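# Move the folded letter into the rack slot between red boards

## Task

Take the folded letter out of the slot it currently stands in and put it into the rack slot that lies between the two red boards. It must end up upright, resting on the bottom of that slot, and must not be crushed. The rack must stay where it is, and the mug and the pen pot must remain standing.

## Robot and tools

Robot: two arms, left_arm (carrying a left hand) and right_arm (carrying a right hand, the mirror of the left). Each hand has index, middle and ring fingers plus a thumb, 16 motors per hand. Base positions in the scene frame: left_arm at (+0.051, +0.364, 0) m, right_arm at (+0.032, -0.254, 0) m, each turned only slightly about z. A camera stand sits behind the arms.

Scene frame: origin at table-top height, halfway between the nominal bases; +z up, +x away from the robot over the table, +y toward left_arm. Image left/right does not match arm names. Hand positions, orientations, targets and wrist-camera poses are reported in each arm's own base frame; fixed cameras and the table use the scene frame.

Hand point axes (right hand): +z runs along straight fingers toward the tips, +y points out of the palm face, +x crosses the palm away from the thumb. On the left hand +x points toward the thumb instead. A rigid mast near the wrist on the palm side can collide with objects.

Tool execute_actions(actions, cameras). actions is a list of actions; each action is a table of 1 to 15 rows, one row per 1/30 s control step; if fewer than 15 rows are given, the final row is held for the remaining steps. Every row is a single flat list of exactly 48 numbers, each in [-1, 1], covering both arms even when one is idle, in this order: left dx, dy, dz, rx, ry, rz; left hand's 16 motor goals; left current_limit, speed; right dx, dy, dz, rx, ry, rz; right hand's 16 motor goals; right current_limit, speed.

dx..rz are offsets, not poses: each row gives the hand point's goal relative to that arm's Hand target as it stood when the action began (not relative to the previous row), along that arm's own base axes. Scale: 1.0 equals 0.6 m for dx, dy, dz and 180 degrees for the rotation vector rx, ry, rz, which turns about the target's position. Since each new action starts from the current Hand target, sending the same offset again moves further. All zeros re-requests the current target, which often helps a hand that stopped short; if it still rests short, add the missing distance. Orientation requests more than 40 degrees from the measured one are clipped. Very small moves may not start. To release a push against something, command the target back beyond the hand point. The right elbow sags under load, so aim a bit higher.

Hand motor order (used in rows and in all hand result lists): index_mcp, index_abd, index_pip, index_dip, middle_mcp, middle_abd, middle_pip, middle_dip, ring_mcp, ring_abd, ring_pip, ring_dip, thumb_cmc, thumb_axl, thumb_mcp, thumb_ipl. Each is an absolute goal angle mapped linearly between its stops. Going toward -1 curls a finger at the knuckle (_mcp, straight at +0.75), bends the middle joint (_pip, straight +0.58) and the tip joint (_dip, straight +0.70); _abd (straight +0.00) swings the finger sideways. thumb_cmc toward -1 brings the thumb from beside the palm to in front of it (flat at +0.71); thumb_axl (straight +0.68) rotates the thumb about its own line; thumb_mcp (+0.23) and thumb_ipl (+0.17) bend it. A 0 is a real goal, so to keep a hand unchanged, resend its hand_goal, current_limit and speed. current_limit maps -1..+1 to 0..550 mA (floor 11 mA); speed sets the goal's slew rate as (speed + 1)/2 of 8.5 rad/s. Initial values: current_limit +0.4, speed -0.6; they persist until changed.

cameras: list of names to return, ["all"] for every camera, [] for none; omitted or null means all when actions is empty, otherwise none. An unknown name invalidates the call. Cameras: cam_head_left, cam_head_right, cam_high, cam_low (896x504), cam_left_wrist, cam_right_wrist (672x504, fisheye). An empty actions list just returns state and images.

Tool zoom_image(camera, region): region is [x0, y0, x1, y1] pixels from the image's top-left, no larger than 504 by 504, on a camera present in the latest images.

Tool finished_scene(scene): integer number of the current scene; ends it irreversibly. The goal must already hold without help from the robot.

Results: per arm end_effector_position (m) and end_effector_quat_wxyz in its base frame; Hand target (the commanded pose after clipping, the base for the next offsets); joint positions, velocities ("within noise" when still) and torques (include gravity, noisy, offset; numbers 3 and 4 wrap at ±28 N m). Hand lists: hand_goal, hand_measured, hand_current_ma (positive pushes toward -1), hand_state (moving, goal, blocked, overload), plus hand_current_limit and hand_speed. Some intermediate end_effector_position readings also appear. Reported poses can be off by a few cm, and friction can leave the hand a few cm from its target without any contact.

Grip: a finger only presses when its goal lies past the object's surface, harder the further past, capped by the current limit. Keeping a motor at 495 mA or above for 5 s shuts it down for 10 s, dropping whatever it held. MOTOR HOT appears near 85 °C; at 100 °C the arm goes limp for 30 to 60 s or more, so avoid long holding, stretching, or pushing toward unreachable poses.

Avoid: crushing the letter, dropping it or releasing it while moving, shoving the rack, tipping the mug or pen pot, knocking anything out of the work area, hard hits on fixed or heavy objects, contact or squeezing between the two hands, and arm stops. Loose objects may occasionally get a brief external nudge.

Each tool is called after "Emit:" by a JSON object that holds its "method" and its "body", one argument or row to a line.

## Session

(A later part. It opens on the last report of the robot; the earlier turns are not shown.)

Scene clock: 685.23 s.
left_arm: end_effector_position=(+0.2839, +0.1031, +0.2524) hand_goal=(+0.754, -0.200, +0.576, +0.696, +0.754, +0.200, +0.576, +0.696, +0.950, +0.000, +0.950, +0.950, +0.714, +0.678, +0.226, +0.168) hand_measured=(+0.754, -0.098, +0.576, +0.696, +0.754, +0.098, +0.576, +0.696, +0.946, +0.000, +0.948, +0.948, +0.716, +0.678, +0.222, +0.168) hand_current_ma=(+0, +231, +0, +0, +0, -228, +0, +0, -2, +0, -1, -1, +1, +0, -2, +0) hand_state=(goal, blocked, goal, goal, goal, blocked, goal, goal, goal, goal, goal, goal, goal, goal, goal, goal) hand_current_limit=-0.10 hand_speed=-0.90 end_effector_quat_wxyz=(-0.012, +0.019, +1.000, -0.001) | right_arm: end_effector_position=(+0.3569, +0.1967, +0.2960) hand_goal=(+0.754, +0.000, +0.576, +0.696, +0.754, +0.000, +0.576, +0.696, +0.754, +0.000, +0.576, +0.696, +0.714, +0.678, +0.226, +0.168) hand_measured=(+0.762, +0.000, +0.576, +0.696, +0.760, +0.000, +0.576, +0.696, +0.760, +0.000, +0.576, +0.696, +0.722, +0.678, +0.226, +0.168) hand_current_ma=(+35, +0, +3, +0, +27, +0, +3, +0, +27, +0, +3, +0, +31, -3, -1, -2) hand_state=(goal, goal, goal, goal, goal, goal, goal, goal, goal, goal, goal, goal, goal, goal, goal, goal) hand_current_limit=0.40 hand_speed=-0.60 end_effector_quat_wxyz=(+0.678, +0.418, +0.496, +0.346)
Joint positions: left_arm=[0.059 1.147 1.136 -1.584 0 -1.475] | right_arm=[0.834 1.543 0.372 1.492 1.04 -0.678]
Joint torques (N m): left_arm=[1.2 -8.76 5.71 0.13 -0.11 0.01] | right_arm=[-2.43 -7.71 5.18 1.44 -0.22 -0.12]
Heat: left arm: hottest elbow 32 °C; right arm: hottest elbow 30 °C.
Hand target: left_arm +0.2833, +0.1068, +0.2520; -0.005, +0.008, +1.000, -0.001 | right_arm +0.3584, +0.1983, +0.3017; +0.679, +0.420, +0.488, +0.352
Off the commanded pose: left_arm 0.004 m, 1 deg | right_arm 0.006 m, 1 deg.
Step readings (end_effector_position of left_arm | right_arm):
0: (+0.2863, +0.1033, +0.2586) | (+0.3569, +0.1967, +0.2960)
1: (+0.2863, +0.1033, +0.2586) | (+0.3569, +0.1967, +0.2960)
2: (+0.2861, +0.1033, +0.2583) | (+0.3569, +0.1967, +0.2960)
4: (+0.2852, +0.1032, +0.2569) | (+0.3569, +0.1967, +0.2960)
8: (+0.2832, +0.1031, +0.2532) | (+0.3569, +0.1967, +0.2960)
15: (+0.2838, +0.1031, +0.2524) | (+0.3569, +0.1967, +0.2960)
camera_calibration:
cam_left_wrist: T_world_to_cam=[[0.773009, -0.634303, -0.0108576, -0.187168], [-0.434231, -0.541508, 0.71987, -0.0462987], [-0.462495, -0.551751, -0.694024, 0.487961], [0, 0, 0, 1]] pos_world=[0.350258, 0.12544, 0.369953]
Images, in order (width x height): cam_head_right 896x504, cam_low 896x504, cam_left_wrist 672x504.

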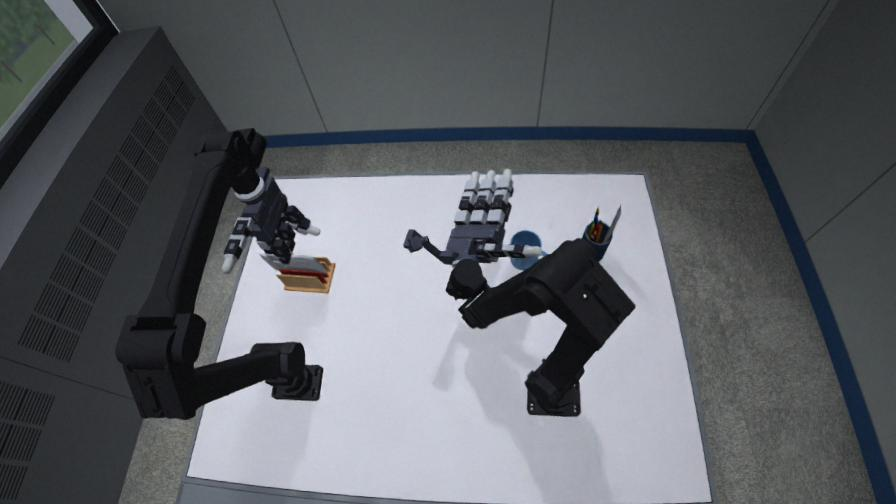

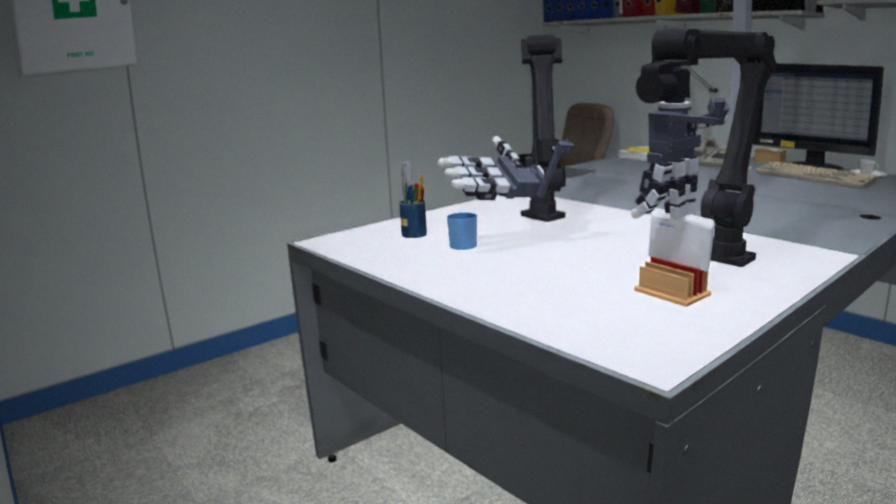

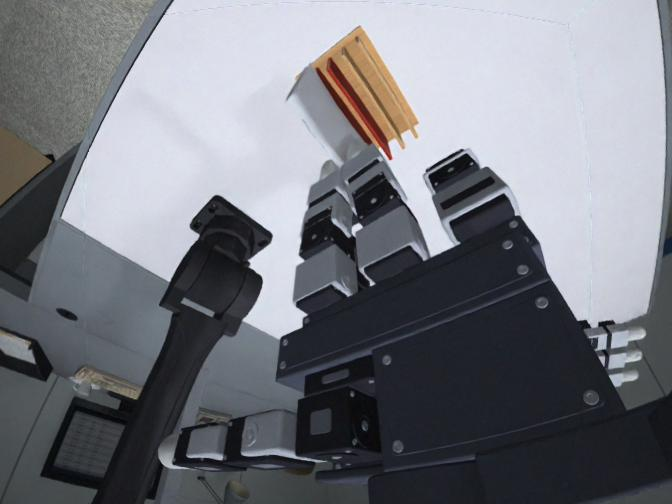

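Emit:
{"method": "execute_actions", "body": {
  "actions": [
    [[0.0125,0,-0.01,0,-0.0015,0,0.754,-0.2,0.576,0.696,0.754,0.2,0.576,0.696,0.95,0,0.95,0.95,0.714,0.678,0.226,0.168,-0.1,-0.9,0,0,0,0,0,0,0.754,0,0.576,0.696,0.754,0,0.576,0.696,0.754,0,0.576,0.696,0.714,0.678,0.226,0.168,0.4,-0.6]]
  ],
  "cameras": ["cam_low","cam_left_wrist","cam_head_right"]
}}

Emit:
{"method": "zoom_image", "body": {
  "camera": "cam_left_wrist",
  "region": [280, 35, 340, 100]
}}

Emit:
{"method": "zoom_image", "body": {
  "camera": "cam_left_wrist",
  "region": [320, 90, 400, 160]
}}

Emit:
{"method": "zoom_image", "body": {
  "camera": "cam_low",
  "region": [640, 215, 725, 305]
}}

Emit:
{"method": "zoom_image", "body": {
  "camera": "cam_head_right",
  "region": [280, 240, 345, 295]
}}

Scene clock: 696.73 s.
left_arm: end_effector_position=(+0.2897, +0.1035, +0.2520) hand_goal=(+0.754, -0.200, +0.576, +0.696, +0.754, +0.200, +0.576, +0.696, +0.950, +0.000, +0.950, +0.950, +0.714, +0.678, +0.226, +0.168) hand_measured=(+0.754, -0.098, +0.576, +0.696, +0.754, +0.098, +0.576, +0.696, +0.946, +0.000, +0.948, +0.948, +0.716, +0.678, +0.222, +0.168) hand_current_ma=(+0, +231, +0, +0, +0, -228, +0, +0, -2, +0, -1, -1, +1, +0, -2, +0) hand_state=(goal, blocked, goal, goal, goal, blocked, goal, goal, goal, goal, goal, goal, goal, goal, goal, goal) hand_current_limit=-0.10 hand_speed=-0.90 end_effector_quat_wxyz=(+0.000, +0.019, +1.000, +0.000) | right_arm: end_effector_position=(+0.3569, +0.1967, +0.2960) hand_goal=(+0.754, +0.000, +0.576, +0.696, +0.754, +0.000, +0.576, +0.696, +0.754, +0.000, +0.576, +0.696, +0.714, +0.678, +0.226, +0.168) hand_measured=(+0.762, +0.000, +0.576, +0.696, +0.760, +0.000, +0.576, +0.696, +0.760, +0.000, +0.576, +0.696, +0.722, +0.678, +0.226, +0.168) hand_current_ma=(+35, +0, +3, +0, +27, +0, +3, +0, +27, +0, +3, +0, +31, -3, -1, -2) hand_state=(goal, goal, goal, goal, goal, goal, goal, goal, goal, goal, goal, goal, goal, goal, goal, goal) hand_current_limit=0.40 hand_speed=-0.60 end_effector_quat_wxyz=(+0.678, +0.418, +0.496, +0.346)
Joint positions: left_arm=[0.059 1.147 1.136 -1.561 0 -1.475] | right_arm=[0.834 1.543 0.372 1.492 1.04 -0.678]
Joint torques (N m): left_arm=[0.79 -7.71 5.6 0.23 -0.08 -0.01] | right_arm=[-2.37 -7.71 5.18 1.44 -0.22 -0.13]
Heat: left arm: hottest elbow 32 °C; right arm: hottest elbow 30 °C.
Hand target: left_arm +0.2907, +0.1068, +0.2460; -0.003, +0.008, +1.000, -0.001 | right_arm +0.3584, +0.1983, +0.3017; +0.679, +0.420, +0.488, +0.352
Off the commanded pose: left_arm 0.007 m, 1 deg | right_arm 0.006 m, 1 deg.
Step readings (end_effector_position of left_arm | right_arm):
0: (+0.2839, +0.1031, +0.2524) | (+0.3569, +0.1967, +0.2960)
1: (+0.2839, +0.1031, +0.2524) | (+0.3569, +0.1967, +0.2960)
2: (+0.2842, +0.1031, +0.2524) | (+0.3569, +0.1967, +0.2960)
4: (+0.2862, +0.1033, +0.2522) | (+0.3569, +0.1967, +0.2960)
8: (+0.2889, +0.1034, +0.2520) | (+0.3569, +0.1967, +0.2960)
15: (+0.2897, +0.1035, +0.2520) | (+0.3569, +0.1967, +0.2960)
camera_calibration:
cam_left_wrist: T_world_to_cam=[[0.773086, -0.634267, 0.00650561, -0.195892], [-0.451083, -0.542541, 0.708641, -0.0354048], [-0.445938, -0.550775, -0.705539, 0.488577], [0, 0, 0, 1]] pos_world=[0.353347, 0.12564, 0.371074]
Images, in order (width x height): cam_head_right 896x504, cam_low 896x504, cam_left_wrist 672x504.

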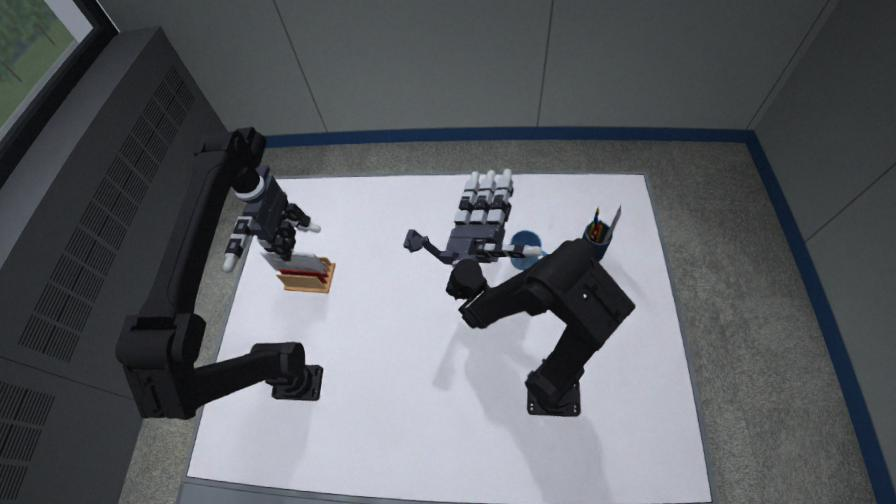

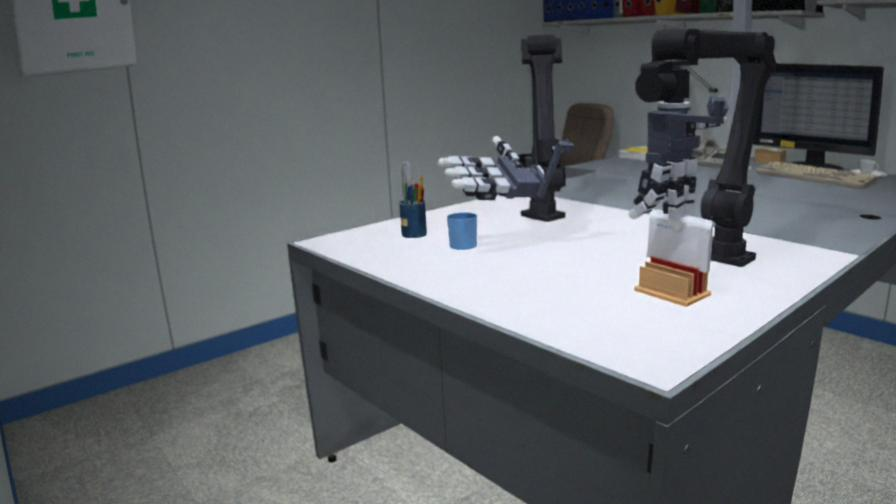

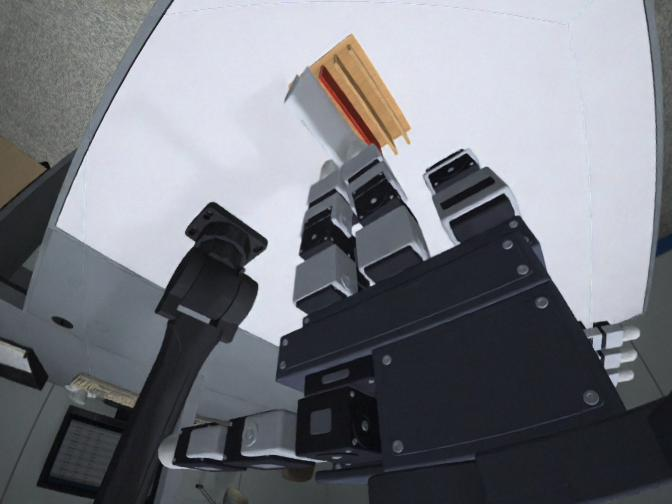

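Scaled by 7.754 from the camera's 672x504 image, which has a finer 960x720 frame.

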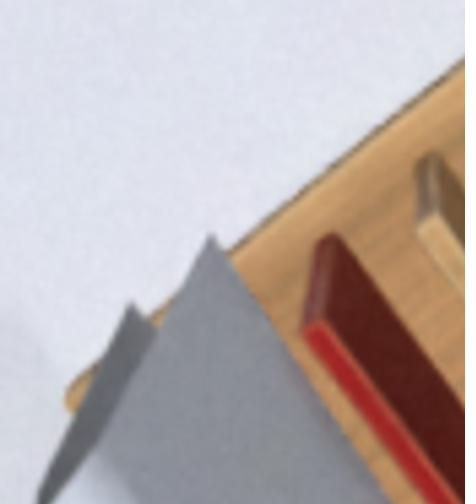

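Scaled by 6.300 from the camera's 672x504 image, which has a finer 960x720 frame.

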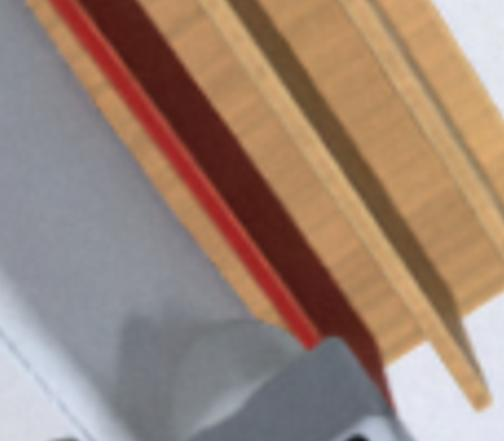

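Scaled by 5.600 from the camera's 896x504 image, which has a finer 1280x720 frame.

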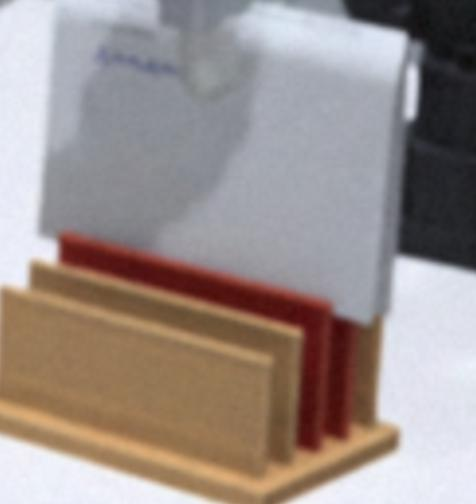

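Scaled by 7.754 from the camera's 896x504 image, which has a finer 1280x720 frame.

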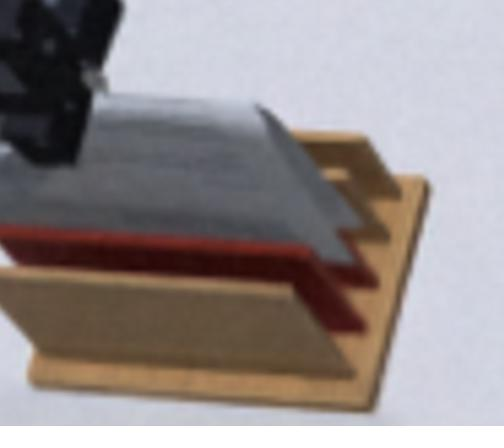

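Emit:
{"method": "execute_actions", "body": {
  "actions": [
    [[0.004,0,-0.0165,0,0,0,0.754,-0.2,0.576,0.696,0.754,0.2,0.576,0.696,0.95,0,0.95,0.95,0.714,0.678,0.226,0.168,-0.1,-0.9,0,0,0,0,0,0,0.754,0,0.576,0.696,0.754,0,0.576,0.696,0.754,0,0.576,0.696,0.714,0.678,0.226,0.168,0.4,-0.6]]
  ],
  "cameras": ["cam_left_wrist","cam_low","cam_head_right","cam_high"]
}}

Emit:
{"method": "zoom_image", "body": {
  "camera": "cam_left_wrist",
  "region": [280, 35, 340, 100]
}}

Emit:
{"method": "zoom_image", "body": {
  "camera": "cam_low",
  "region": [640, 215, 725, 305]
}}

Emit:
{"method": "zoom_image", "body": {
  "camera": "cam_head_right",
  "region": [280, 240, 345, 295]
}}

Scene clock: 718.77 s.
left_arm: end_effector_position=(+0.2919, +0.1036, +0.2402) hand_goal=(+0.754, -0.200, +0.576, +0.696, +0.754, +0.200, +0.576, +0.696, +0.950, +0.000, +0.950, +0.950, +0.714, +0.678, +0.226, +0.168) hand_measured=(+0.754, -0.098, +0.576, +0.696, +0.754, +0.098, +0.576, +0.696, +0.946, +0.000, +0.948, +0.948, +0.716, +0.678, +0.222, +0.168) hand_current_ma=(+0, +231, +0, +0, +0, -228, +0, +0, -2, +0, -1, -1, +1, +0, -2, +0) hand_state=(goal, blocked, goal, goal, goal, blocked, goal, goal, goal, goal, goal, goal, goal, goal, goal, goal) hand_current_limit=-0.10 hand_speed=-0.90 end_effector_quat_wxyz=(-0.003, +0.019, +1.000, +0.000) | right_arm: end_effector_position=(+0.3569, +0.1967, +0.2960) hand_goal=(+0.754, +0.000, +0.576, +0.696, +0.754, +0.000, +0.576, +0.696, +0.754, +0.000, +0.576, +0.696, +0.714, +0.678, +0.226, +0.168) hand_measured=(+0.762, +0.000, +0.576, +0.696, +0.760, +0.000, +0.576, +0.696, +0.760, +0.000, +0.576, +0.696, +0.722, +0.678, +0.226, +0.168) hand_current_ma=(+35, +0, +3, +0, +27, +0, +3, +0, +27, +0, +3, +0, +31, -3, -1, -2) hand_state=(goal, goal, goal, goal, goal, goal, goal, goal, goal, goal, goal, goal, goal, goal, goal, goal) hand_current_limit=0.40 hand_speed=-0.60 end_effector_quat_wxyz=(+0.678, +0.418, +0.496, +0.346)
Joint positions: left_arm=[0.059 1.158 1.113 -1.533 0 -1.475] | right_arm=[0.834 1.543 0.372 1.492 1.04 -0.678]
Joint torques (N m): left_arm=[0.79 -7.65 5.79 0.27 -0.06 -0.02] | right_arm=[-2.37 -7.71 5.18 1.44 -0.22 -0.12]
Heat: left arm: hottest elbow 32 °C; right arm: hottest elbow 30 °C.
Hand target: left_arm +0.2931, +0.1068, +0.2362; -0.003, +0.008, +1.000, -0.001 | right_arm +0.3584, +0.1983, +0.3017; +0.679, +0.420, +0.488, +0.352
Off the commanded pose: left_arm 0.005 m, 1 deg | right_arm 0.006 m, 1 deg.
Step readings (end_effector_position of left_arm | right_arm):
0: (+0.2897, +0.1035, +0.2520) | (+0.3569, +0.1967, +0.2960)
1: (+0.2898, +0.1035, +0.2520) | (+0.3569, +0.1967, +0.2960)
2: (+0.2900, +0.1035, +0.2512) | (+0.3569, +0.1967, +0.2960)
4: (+0.2905, +0.1035, +0.2486) | (+0.3569, +0.1967, +0.2960)
8: (+0.2907, +0.1035, +0.2424) | (+0.3569, +0.1967, +0.2960)
15: (+0.2918, +0.1036, +0.2402) | (+0.3569, +0.1967, +0.2960)
camera_calibration:
cam_left_wrist: T_world_to_cam=[[0.773105, -0.634274, 0.00240061, -0.196526], [-0.447078, -0.542242, 0.711404, -0.0279195], [-0.449923, -0.551063, -0.702779, 0.481852], [0, 0, 0, 1]] pos_world=[0.356249, 0.12574, 0.358969]
Images, in order (width x height): cam_head_right 896x504, cam_high 896x504, cam_low 896x504, cam_left_wrist 672x504.

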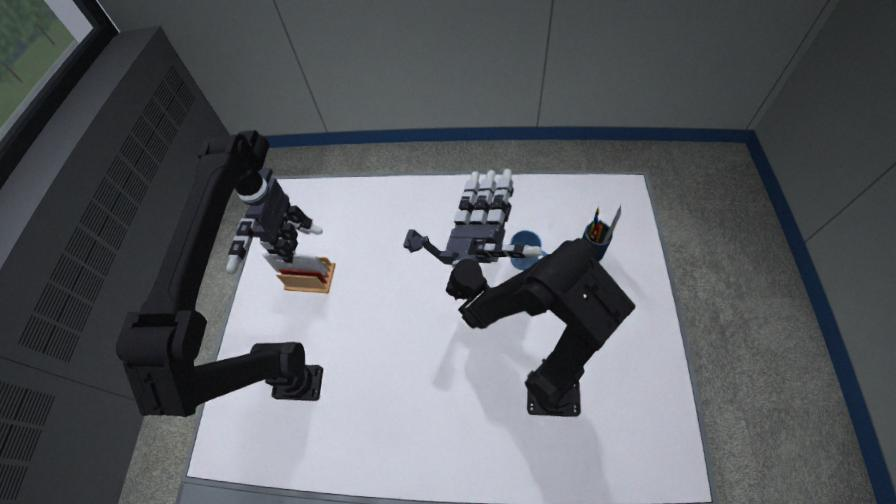

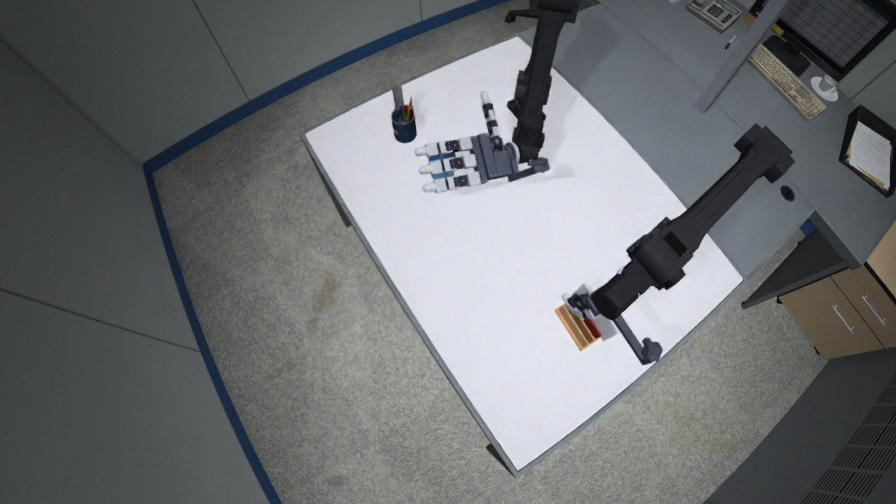

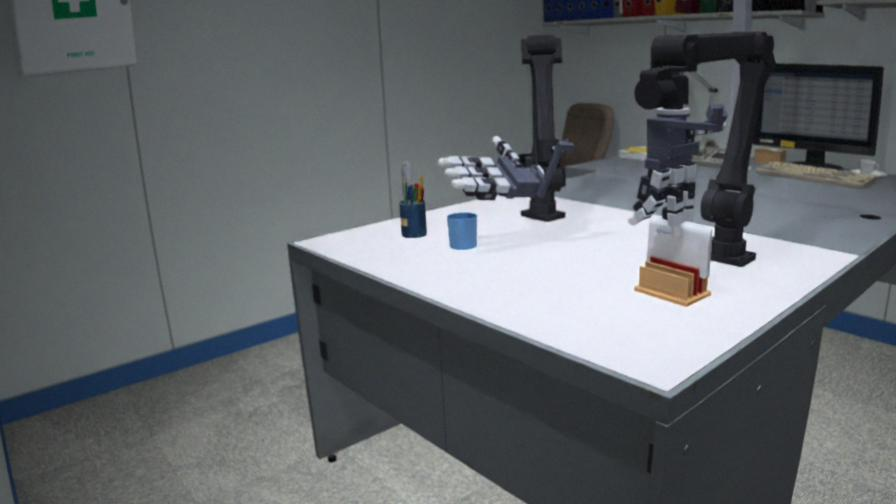

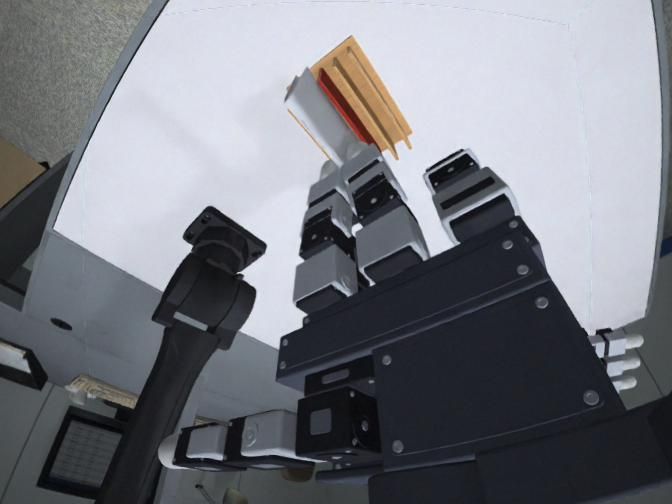

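Scaled by 7.754 from the camera's 672x504 image, which has a finer 960x720 frame.

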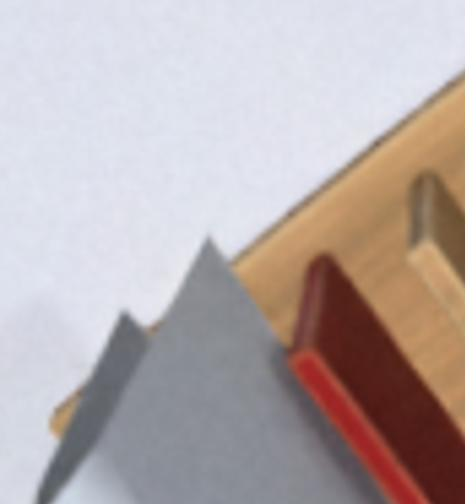

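Scaled by 5.600 from the camera's 896x504 image, which has a finer 1280x720 frame.

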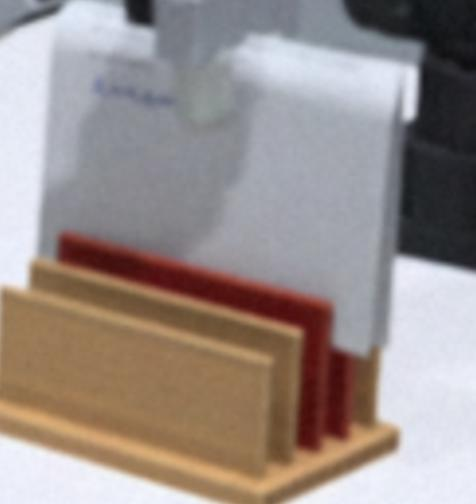

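Scaled by 7.754 from the camera's 896x504 image, which has a finer 1280x720 frame.

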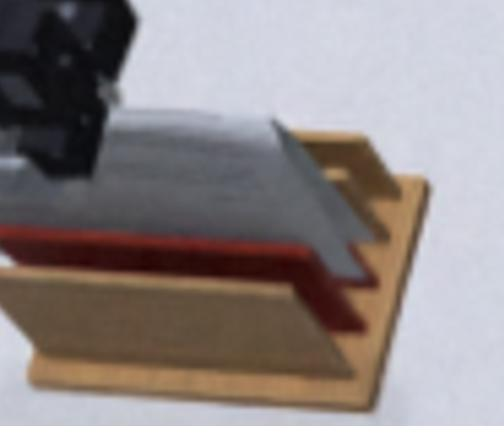

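Emit:
{"method": "execute_actions", "body": {
  "actions": [
    [[0.003,0,-0.022,0,0,0,0.754,-0.2,0.576,0.696,0.754,0.2,0.576,0.696,0.95,0,0.95,0.95,0.714,0.678,0.226,0.168,-0.1,-0.9,0,0,0,0,0,0,0.754,0,0.576,0.696,0.754,0,0.576,0.696,0.754,0,0.576,0.696,0.714,0.678,0.226,0.168,0.4,-0.6]]
  ],
  "cameras": ["cam_left_wrist","cam_low","cam_head_right"]
}}

Emit:
{"method": "zoom_image", "body": {
  "camera": "cam_left_wrist",
  "region": [280, 35, 340, 100]
}}

Emit:
{"method": "zoom_image", "body": {
  "camera": "cam_left_wrist",
  "region": [320, 90, 400, 160]
}}

Emit:
{"method": "zoom_image", "body": {
  "camera": "cam_low",
  "region": [640, 215, 725, 305]
}}

Emit:
{"method": "zoom_image", "body": {
  "camera": "cam_head_right",
  "region": [280, 240, 345, 295]
}}

Scene clock: 725.47 s.
left_arm: end_effector_position=(+0.2938, +0.1037, +0.2273) hand_goal=(+0.754, -0.200, +0.576, +0.696, +0.754, +0.200, +0.576, +0.696, +0.950, +0.000, +0.950, +0.950, +0.714, +0.678, +0.226, +0.168) hand_measured=(+0.754, -0.098, +0.576, +0.696, +0.754, +0.098, +0.576, +0.696, +0.946, +0.000, +0.948, +0.948, +0.716, +0.678, +0.222, +0.168) hand_current_ma=(+0, +231, +0, +0, +0, -228, +0, +0, -2, +0, -1, -1, +1, +0, -2, +0) hand_state=(goal, blocked, goal, goal, goal, blocked, goal, goal, goal, goal, goal, goal, goal, goal, goal, goal) hand_current_limit=-0.10 hand_speed=-0.90 end_effector_quat_wxyz=(-0.003, +0.019, +1.000, +0.000) | right_arm: end_effector_position=(+0.3569, +0.1967, +0.2960) hand_goal=(+0.754, +0.000, +0.576, +0.696, +0.754, +0.000, +0.576, +0.696, +0.754, +0.000, +0.576, +0.696, +0.714, +0.678, +0.226, +0.168) hand_measured=(+0.762, +0.000, +0.576, +0.696, +0.760, +0.000, +0.576, +0.696, +0.760, +0.000, +0.576, +0.696, +0.722, +0.678, +0.226, +0.168) hand_current_ma=(+35, +0, +3, +0, +27, +0, +3, +0, +27, +0, +3, +0, +31, -3, -1, -2) hand_state=(goal, goal, goal, goal, goal, goal, goal, goal, goal, goal, goal, goal, goal, goal, goal, goal) hand_current_limit=0.40 hand_speed=-0.60 end_effector_quat_wxyz=(+0.678, +0.418, +0.496, +0.346)
Joint positions: left_arm=[0.059 1.164 1.085 -1.497 0 -1.475] | right_arm=[0.834 1.543 0.372 1.492 1.04 -0.678]
Joint torques (N m): left_arm=[0.62 -8 5.87 0.34 -0.04 -0.05] | right_arm=[-2.43 -7.71 5.18 1.44 -0.22 -0.12]
Heat: left arm: hottest elbow 32 °C; right arm: hottest elbow 30 °C.
Hand target: left_arm +0.2949, +0.1068, +0.2231; -0.003, +0.008, +1.000, -0.001 | right_arm +0.3584, +0.1983, +0.3017; +0.679, +0.420, +0.488, +0.352
Off the commanded pose: left_arm 0.005 m, 1 deg | right_arm 0.006 m, 1 deg.
Step readings (end_effector_position of left_arm | right_arm):
0: (+0.2919, +0.1036, +0.2402) | (+0.3569, +0.1967, +0.2960)
1: (+0.2920, +0.1036, +0.2402) | (+0.3569, +0.1967, +0.2960)
2: (+0.2924, +0.1036, +0.2395) | (+0.3569, +0.1967, +0.2960)
4: (+0.2932, +0.1037, +0.2365) | (+0.3569, +0.1967, +0.2960)
8: (+0.2926, +0.1036, +0.2295) | (+0.3569, +0.1967, +0.2960)
15: (+0.2937, +0.1037, +0.2273) | (+0.3569, +0.1967, +0.2960)
camera_calibration:
cam_left_wrist: T_world_to_cam=[[0.773104, -0.634273, 0.00285755, -0.197981], [-0.447583, -0.542348, 0.711005, -0.017552], [-0.449422, -0.55096, -0.703181, 0.473597], [0, 0, 0, 1]] pos_world=[0.358049, 0.12584, 0.34607]
Images, in order (width x height): cam_head_right 896x504, cam_low 896x504, cam_left_wrist 672x504.

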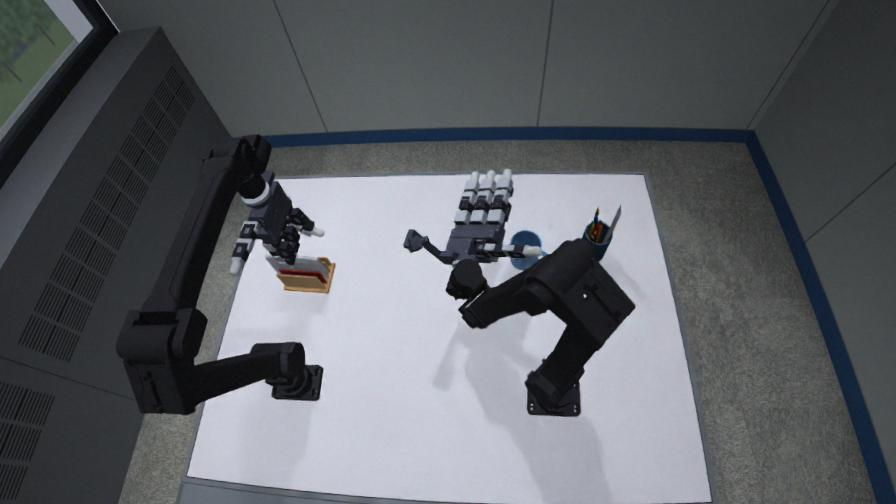

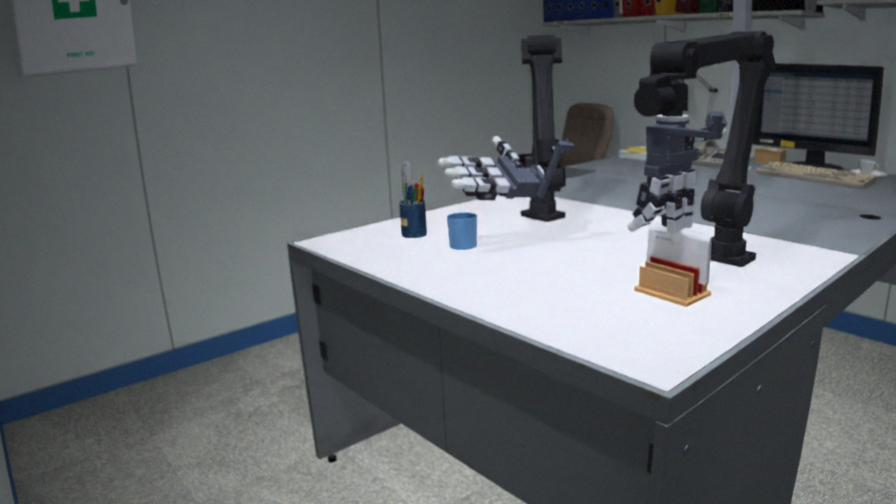

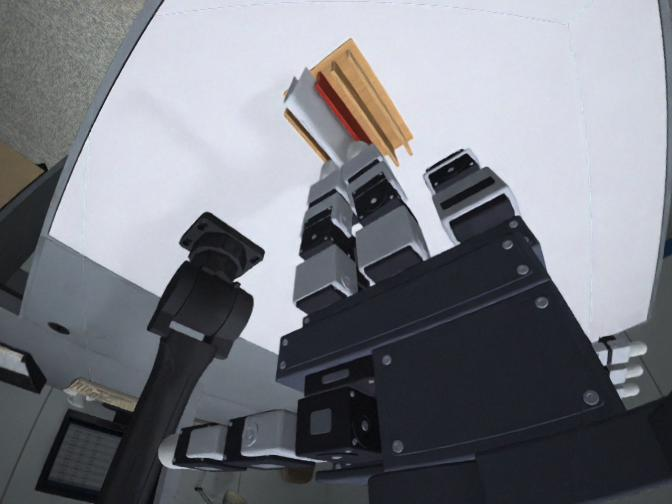

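Scaled by 7.754 from the camera's 672x504 image, which has a finer 960x720 frame.

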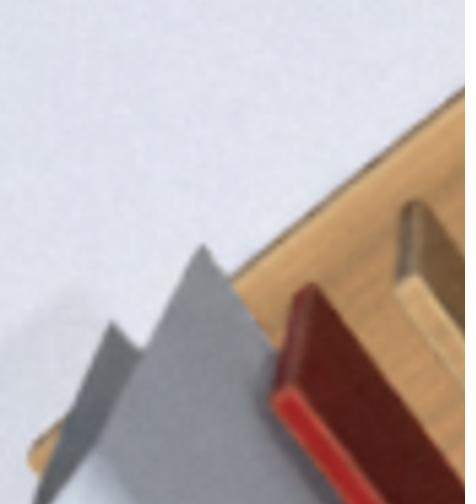

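Scaled by 6.300 from the camera's 672x504 image, which has a finer 960x720 frame.

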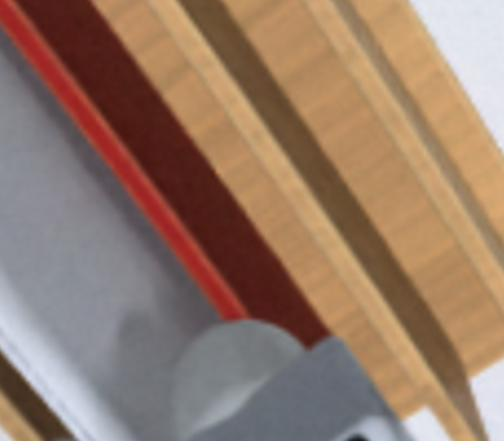

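Scaled by 5.600 from the camera's 896x504 image, which has a finer 1280x720 frame.

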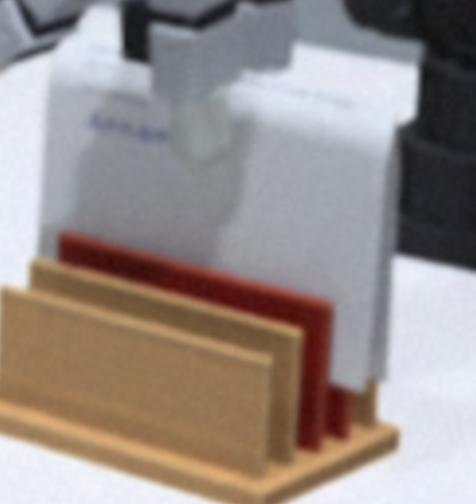

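Scaled by 7.754 from the camera's 896x504 image, which has a finer 1280x720 frame.

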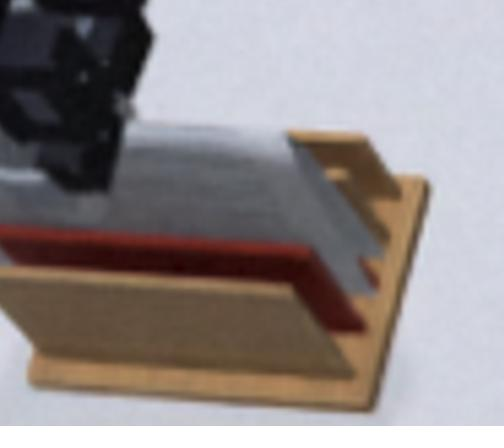

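Emit:
{"method": "execute_actions", "body": {
  "actions": [
    [[0.0025,0,-0.022,0,0,0,0.754,-0.2,0.576,0.696,0.754,0.2,0.576,0.696,0.95,0,0.95,0.95,0.714,0.678,0.226,0.168,-0.1,-0.9,0,0,0,0,0,0,0.754,0,0.576,0.696,0.754,0,0.576,0.696,0.754,0,0.576,0.696,0.714,0.678,0.226,0.168,0.4,-0.6]]
  ],
  "cameras": ["cam_left_wrist","cam_low","cam_head_right"]
}}

Emit:
{"method": "zoom_image", "body": {
  "camera": "cam_left_wrist",
  "region": [270, 35, 400, 175]
}}

Emit:
{"method": "zoom_image", "body": {
  "camera": "cam_low",
  "region": [640, 215, 725, 305]
}}

Emit:
{"method": "zoom_image", "body": {
  "camera": "cam_head_right",
  "region": [280, 240, 345, 295]
}}

Scene clock: 729.37 s.
left_arm: end_effector_position=(+0.2955, +0.1038, +0.2139) hand_goal=(+0.754, -0.200, +0.576, +0.696, +0.754, +0.200, +0.576, +0.696, +0.950, +0.000, +0.950, +0.950, +0.714, +0.678, +0.226, +0.168) hand_measured=(+0.754, -0.098, +0.576, +0.696, +0.754, +0.098, +0.576, +0.696, +0.946, +0.000, +0.948, +0.948, +0.716, +0.678, +0.222, +0.168) hand_current_ma=(+0, +231, +0, +0, +0, -228, +0, +0, -2, +0, -1, -1, +1, +0, -2, +0) hand_state=(goal, blocked, goal, goal, goal, blocked, goal, goal, goal, goal, goal, goal, goal, goal, goal, goal) hand_current_limit=-0.10 hand_speed=-0.90 end_effector_quat_wxyz=(-0.003, +0.019, +1.000, +0.000) | right_arm: end_effector_position=(+0.3569, +0.1967, +0.2960) hand_goal=(+0.754, +0.000, +0.576, +0.696, +0.754, +0.000, +0.576, +0.696, +0.754, +0.000, +0.576, +0.696, +0.714, +0.678, +0.226, +0.168) hand_measured=(+0.762, +0.000, +0.576, +0.696, +0.760, +0.000, +0.576, +0.696, +0.760, +0.000, +0.576, +0.696, +0.722, +0.678, +0.226, +0.168) hand_current_ma=(+35, +0, +3, +0, +27, +0, +3, +0, +27, +0, +3, +0, +31, -3, -1, -2) hand_state=(goal, goal, goal, goal, goal, goal, goal, goal, goal, goal, goal, goal, goal, goal, goal, goal) hand_current_limit=0.40 hand_speed=-0.60 end_effector_quat_wxyz=(+0.678, +0.418, +0.496, +0.346)
Joint positions: left_arm=[0.059 1.173 1.056 -1.46 0 -1.475] | right_arm=[0.834 1.543 0.372 1.492 1.04 -0.678]
Joint torques (N m): left_arm=[0.62 -8 5.81 0.28 -0.07 -0.01] | right_arm=[-2.43 -7.71 5.18 1.46 -0.22 -0.12]
Heat: left arm: hottest elbow 32 °C; right arm: hottest elbow 30 °C.
Hand target: left_arm +0.2965, +0.1068, +0.2098; -0.003, +0.008, +1.000, -0.001 | right_arm +0.3584, +0.1983, +0.3017; +0.679, +0.420, +0.488, +0.352
Off the commanded pose: left_arm 0.005 m, 1 deg | right_arm 0.006 m, 1 deg.
Step readings (end_effector_position of left_arm | right_arm):
0: (+0.2938, +0.1037, +0.2273) | (+0.3569, +0.1967, +0.2960)
1: (+0.2939, +0.1037, +0.2273) | (+0.3569, +0.1967, +0.2960)
2: (+0.2942, +0.1037, +0.2265) | (+0.3569, +0.1967, +0.2960)
4: (+0.2951, +0.1038, +0.2235) | (+0.3569, +0.1967, +0.2960)
8: (+0.2942, +0.1037, +0.2163) | (+0.3569, +0.1967, +0.2960)
15: (+0.2954, +0.1038, +0.2140) | (+0.3569, +0.1967, +0.2960)
camera_calibration:
cam_left_wrist: T_world_to_cam=[[0.773041, -0.63435, 0.00262951, -0.199086], [-0.447387, -0.542253, 0.711201, -0.00735637], [-0.449724, -0.550964, -0.702984, 0.465038], [0, 0, 0, 1]] pos_world=[0.359749, 0.12594, 0.332669]
Images, in order (width x height): cam_head_right 896x504, cam_low 896x504, cam_left_wrist 672x504.

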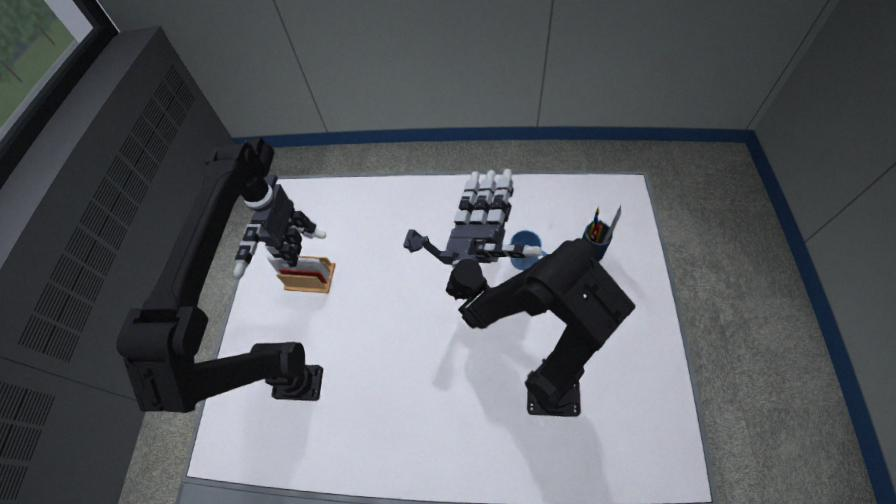

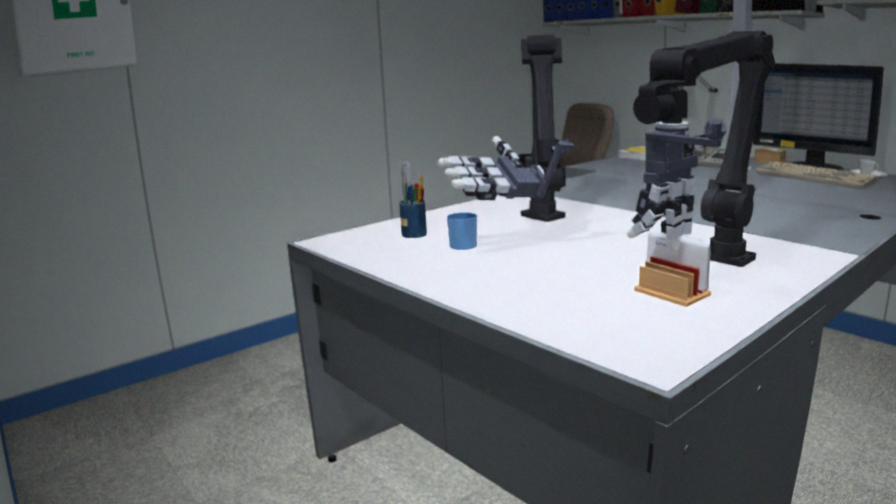

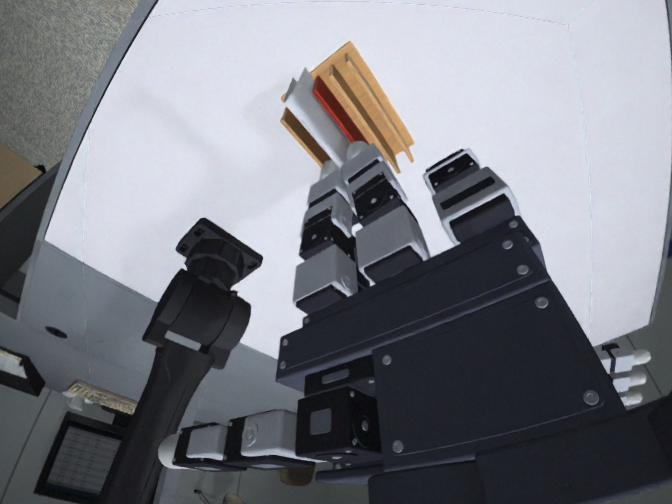

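Scaled by 3.600 from the camera's 672x504 image, which has a finer 960x720 frame.

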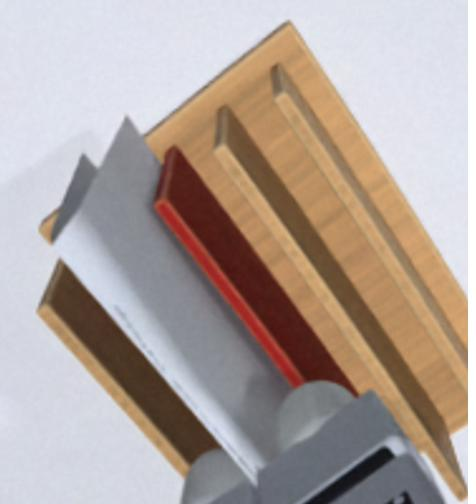

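Scaled by 5.600 from the camera's 896x504 image, which has a finer 1280x720 frame.

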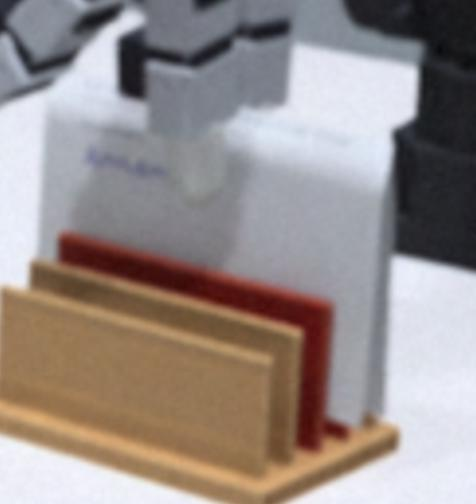

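Scaled by 7.754 from the camera's 896x504 image, which has a finer 1280x720 frame.

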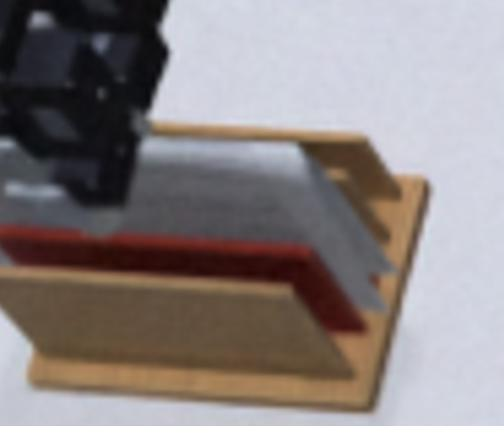

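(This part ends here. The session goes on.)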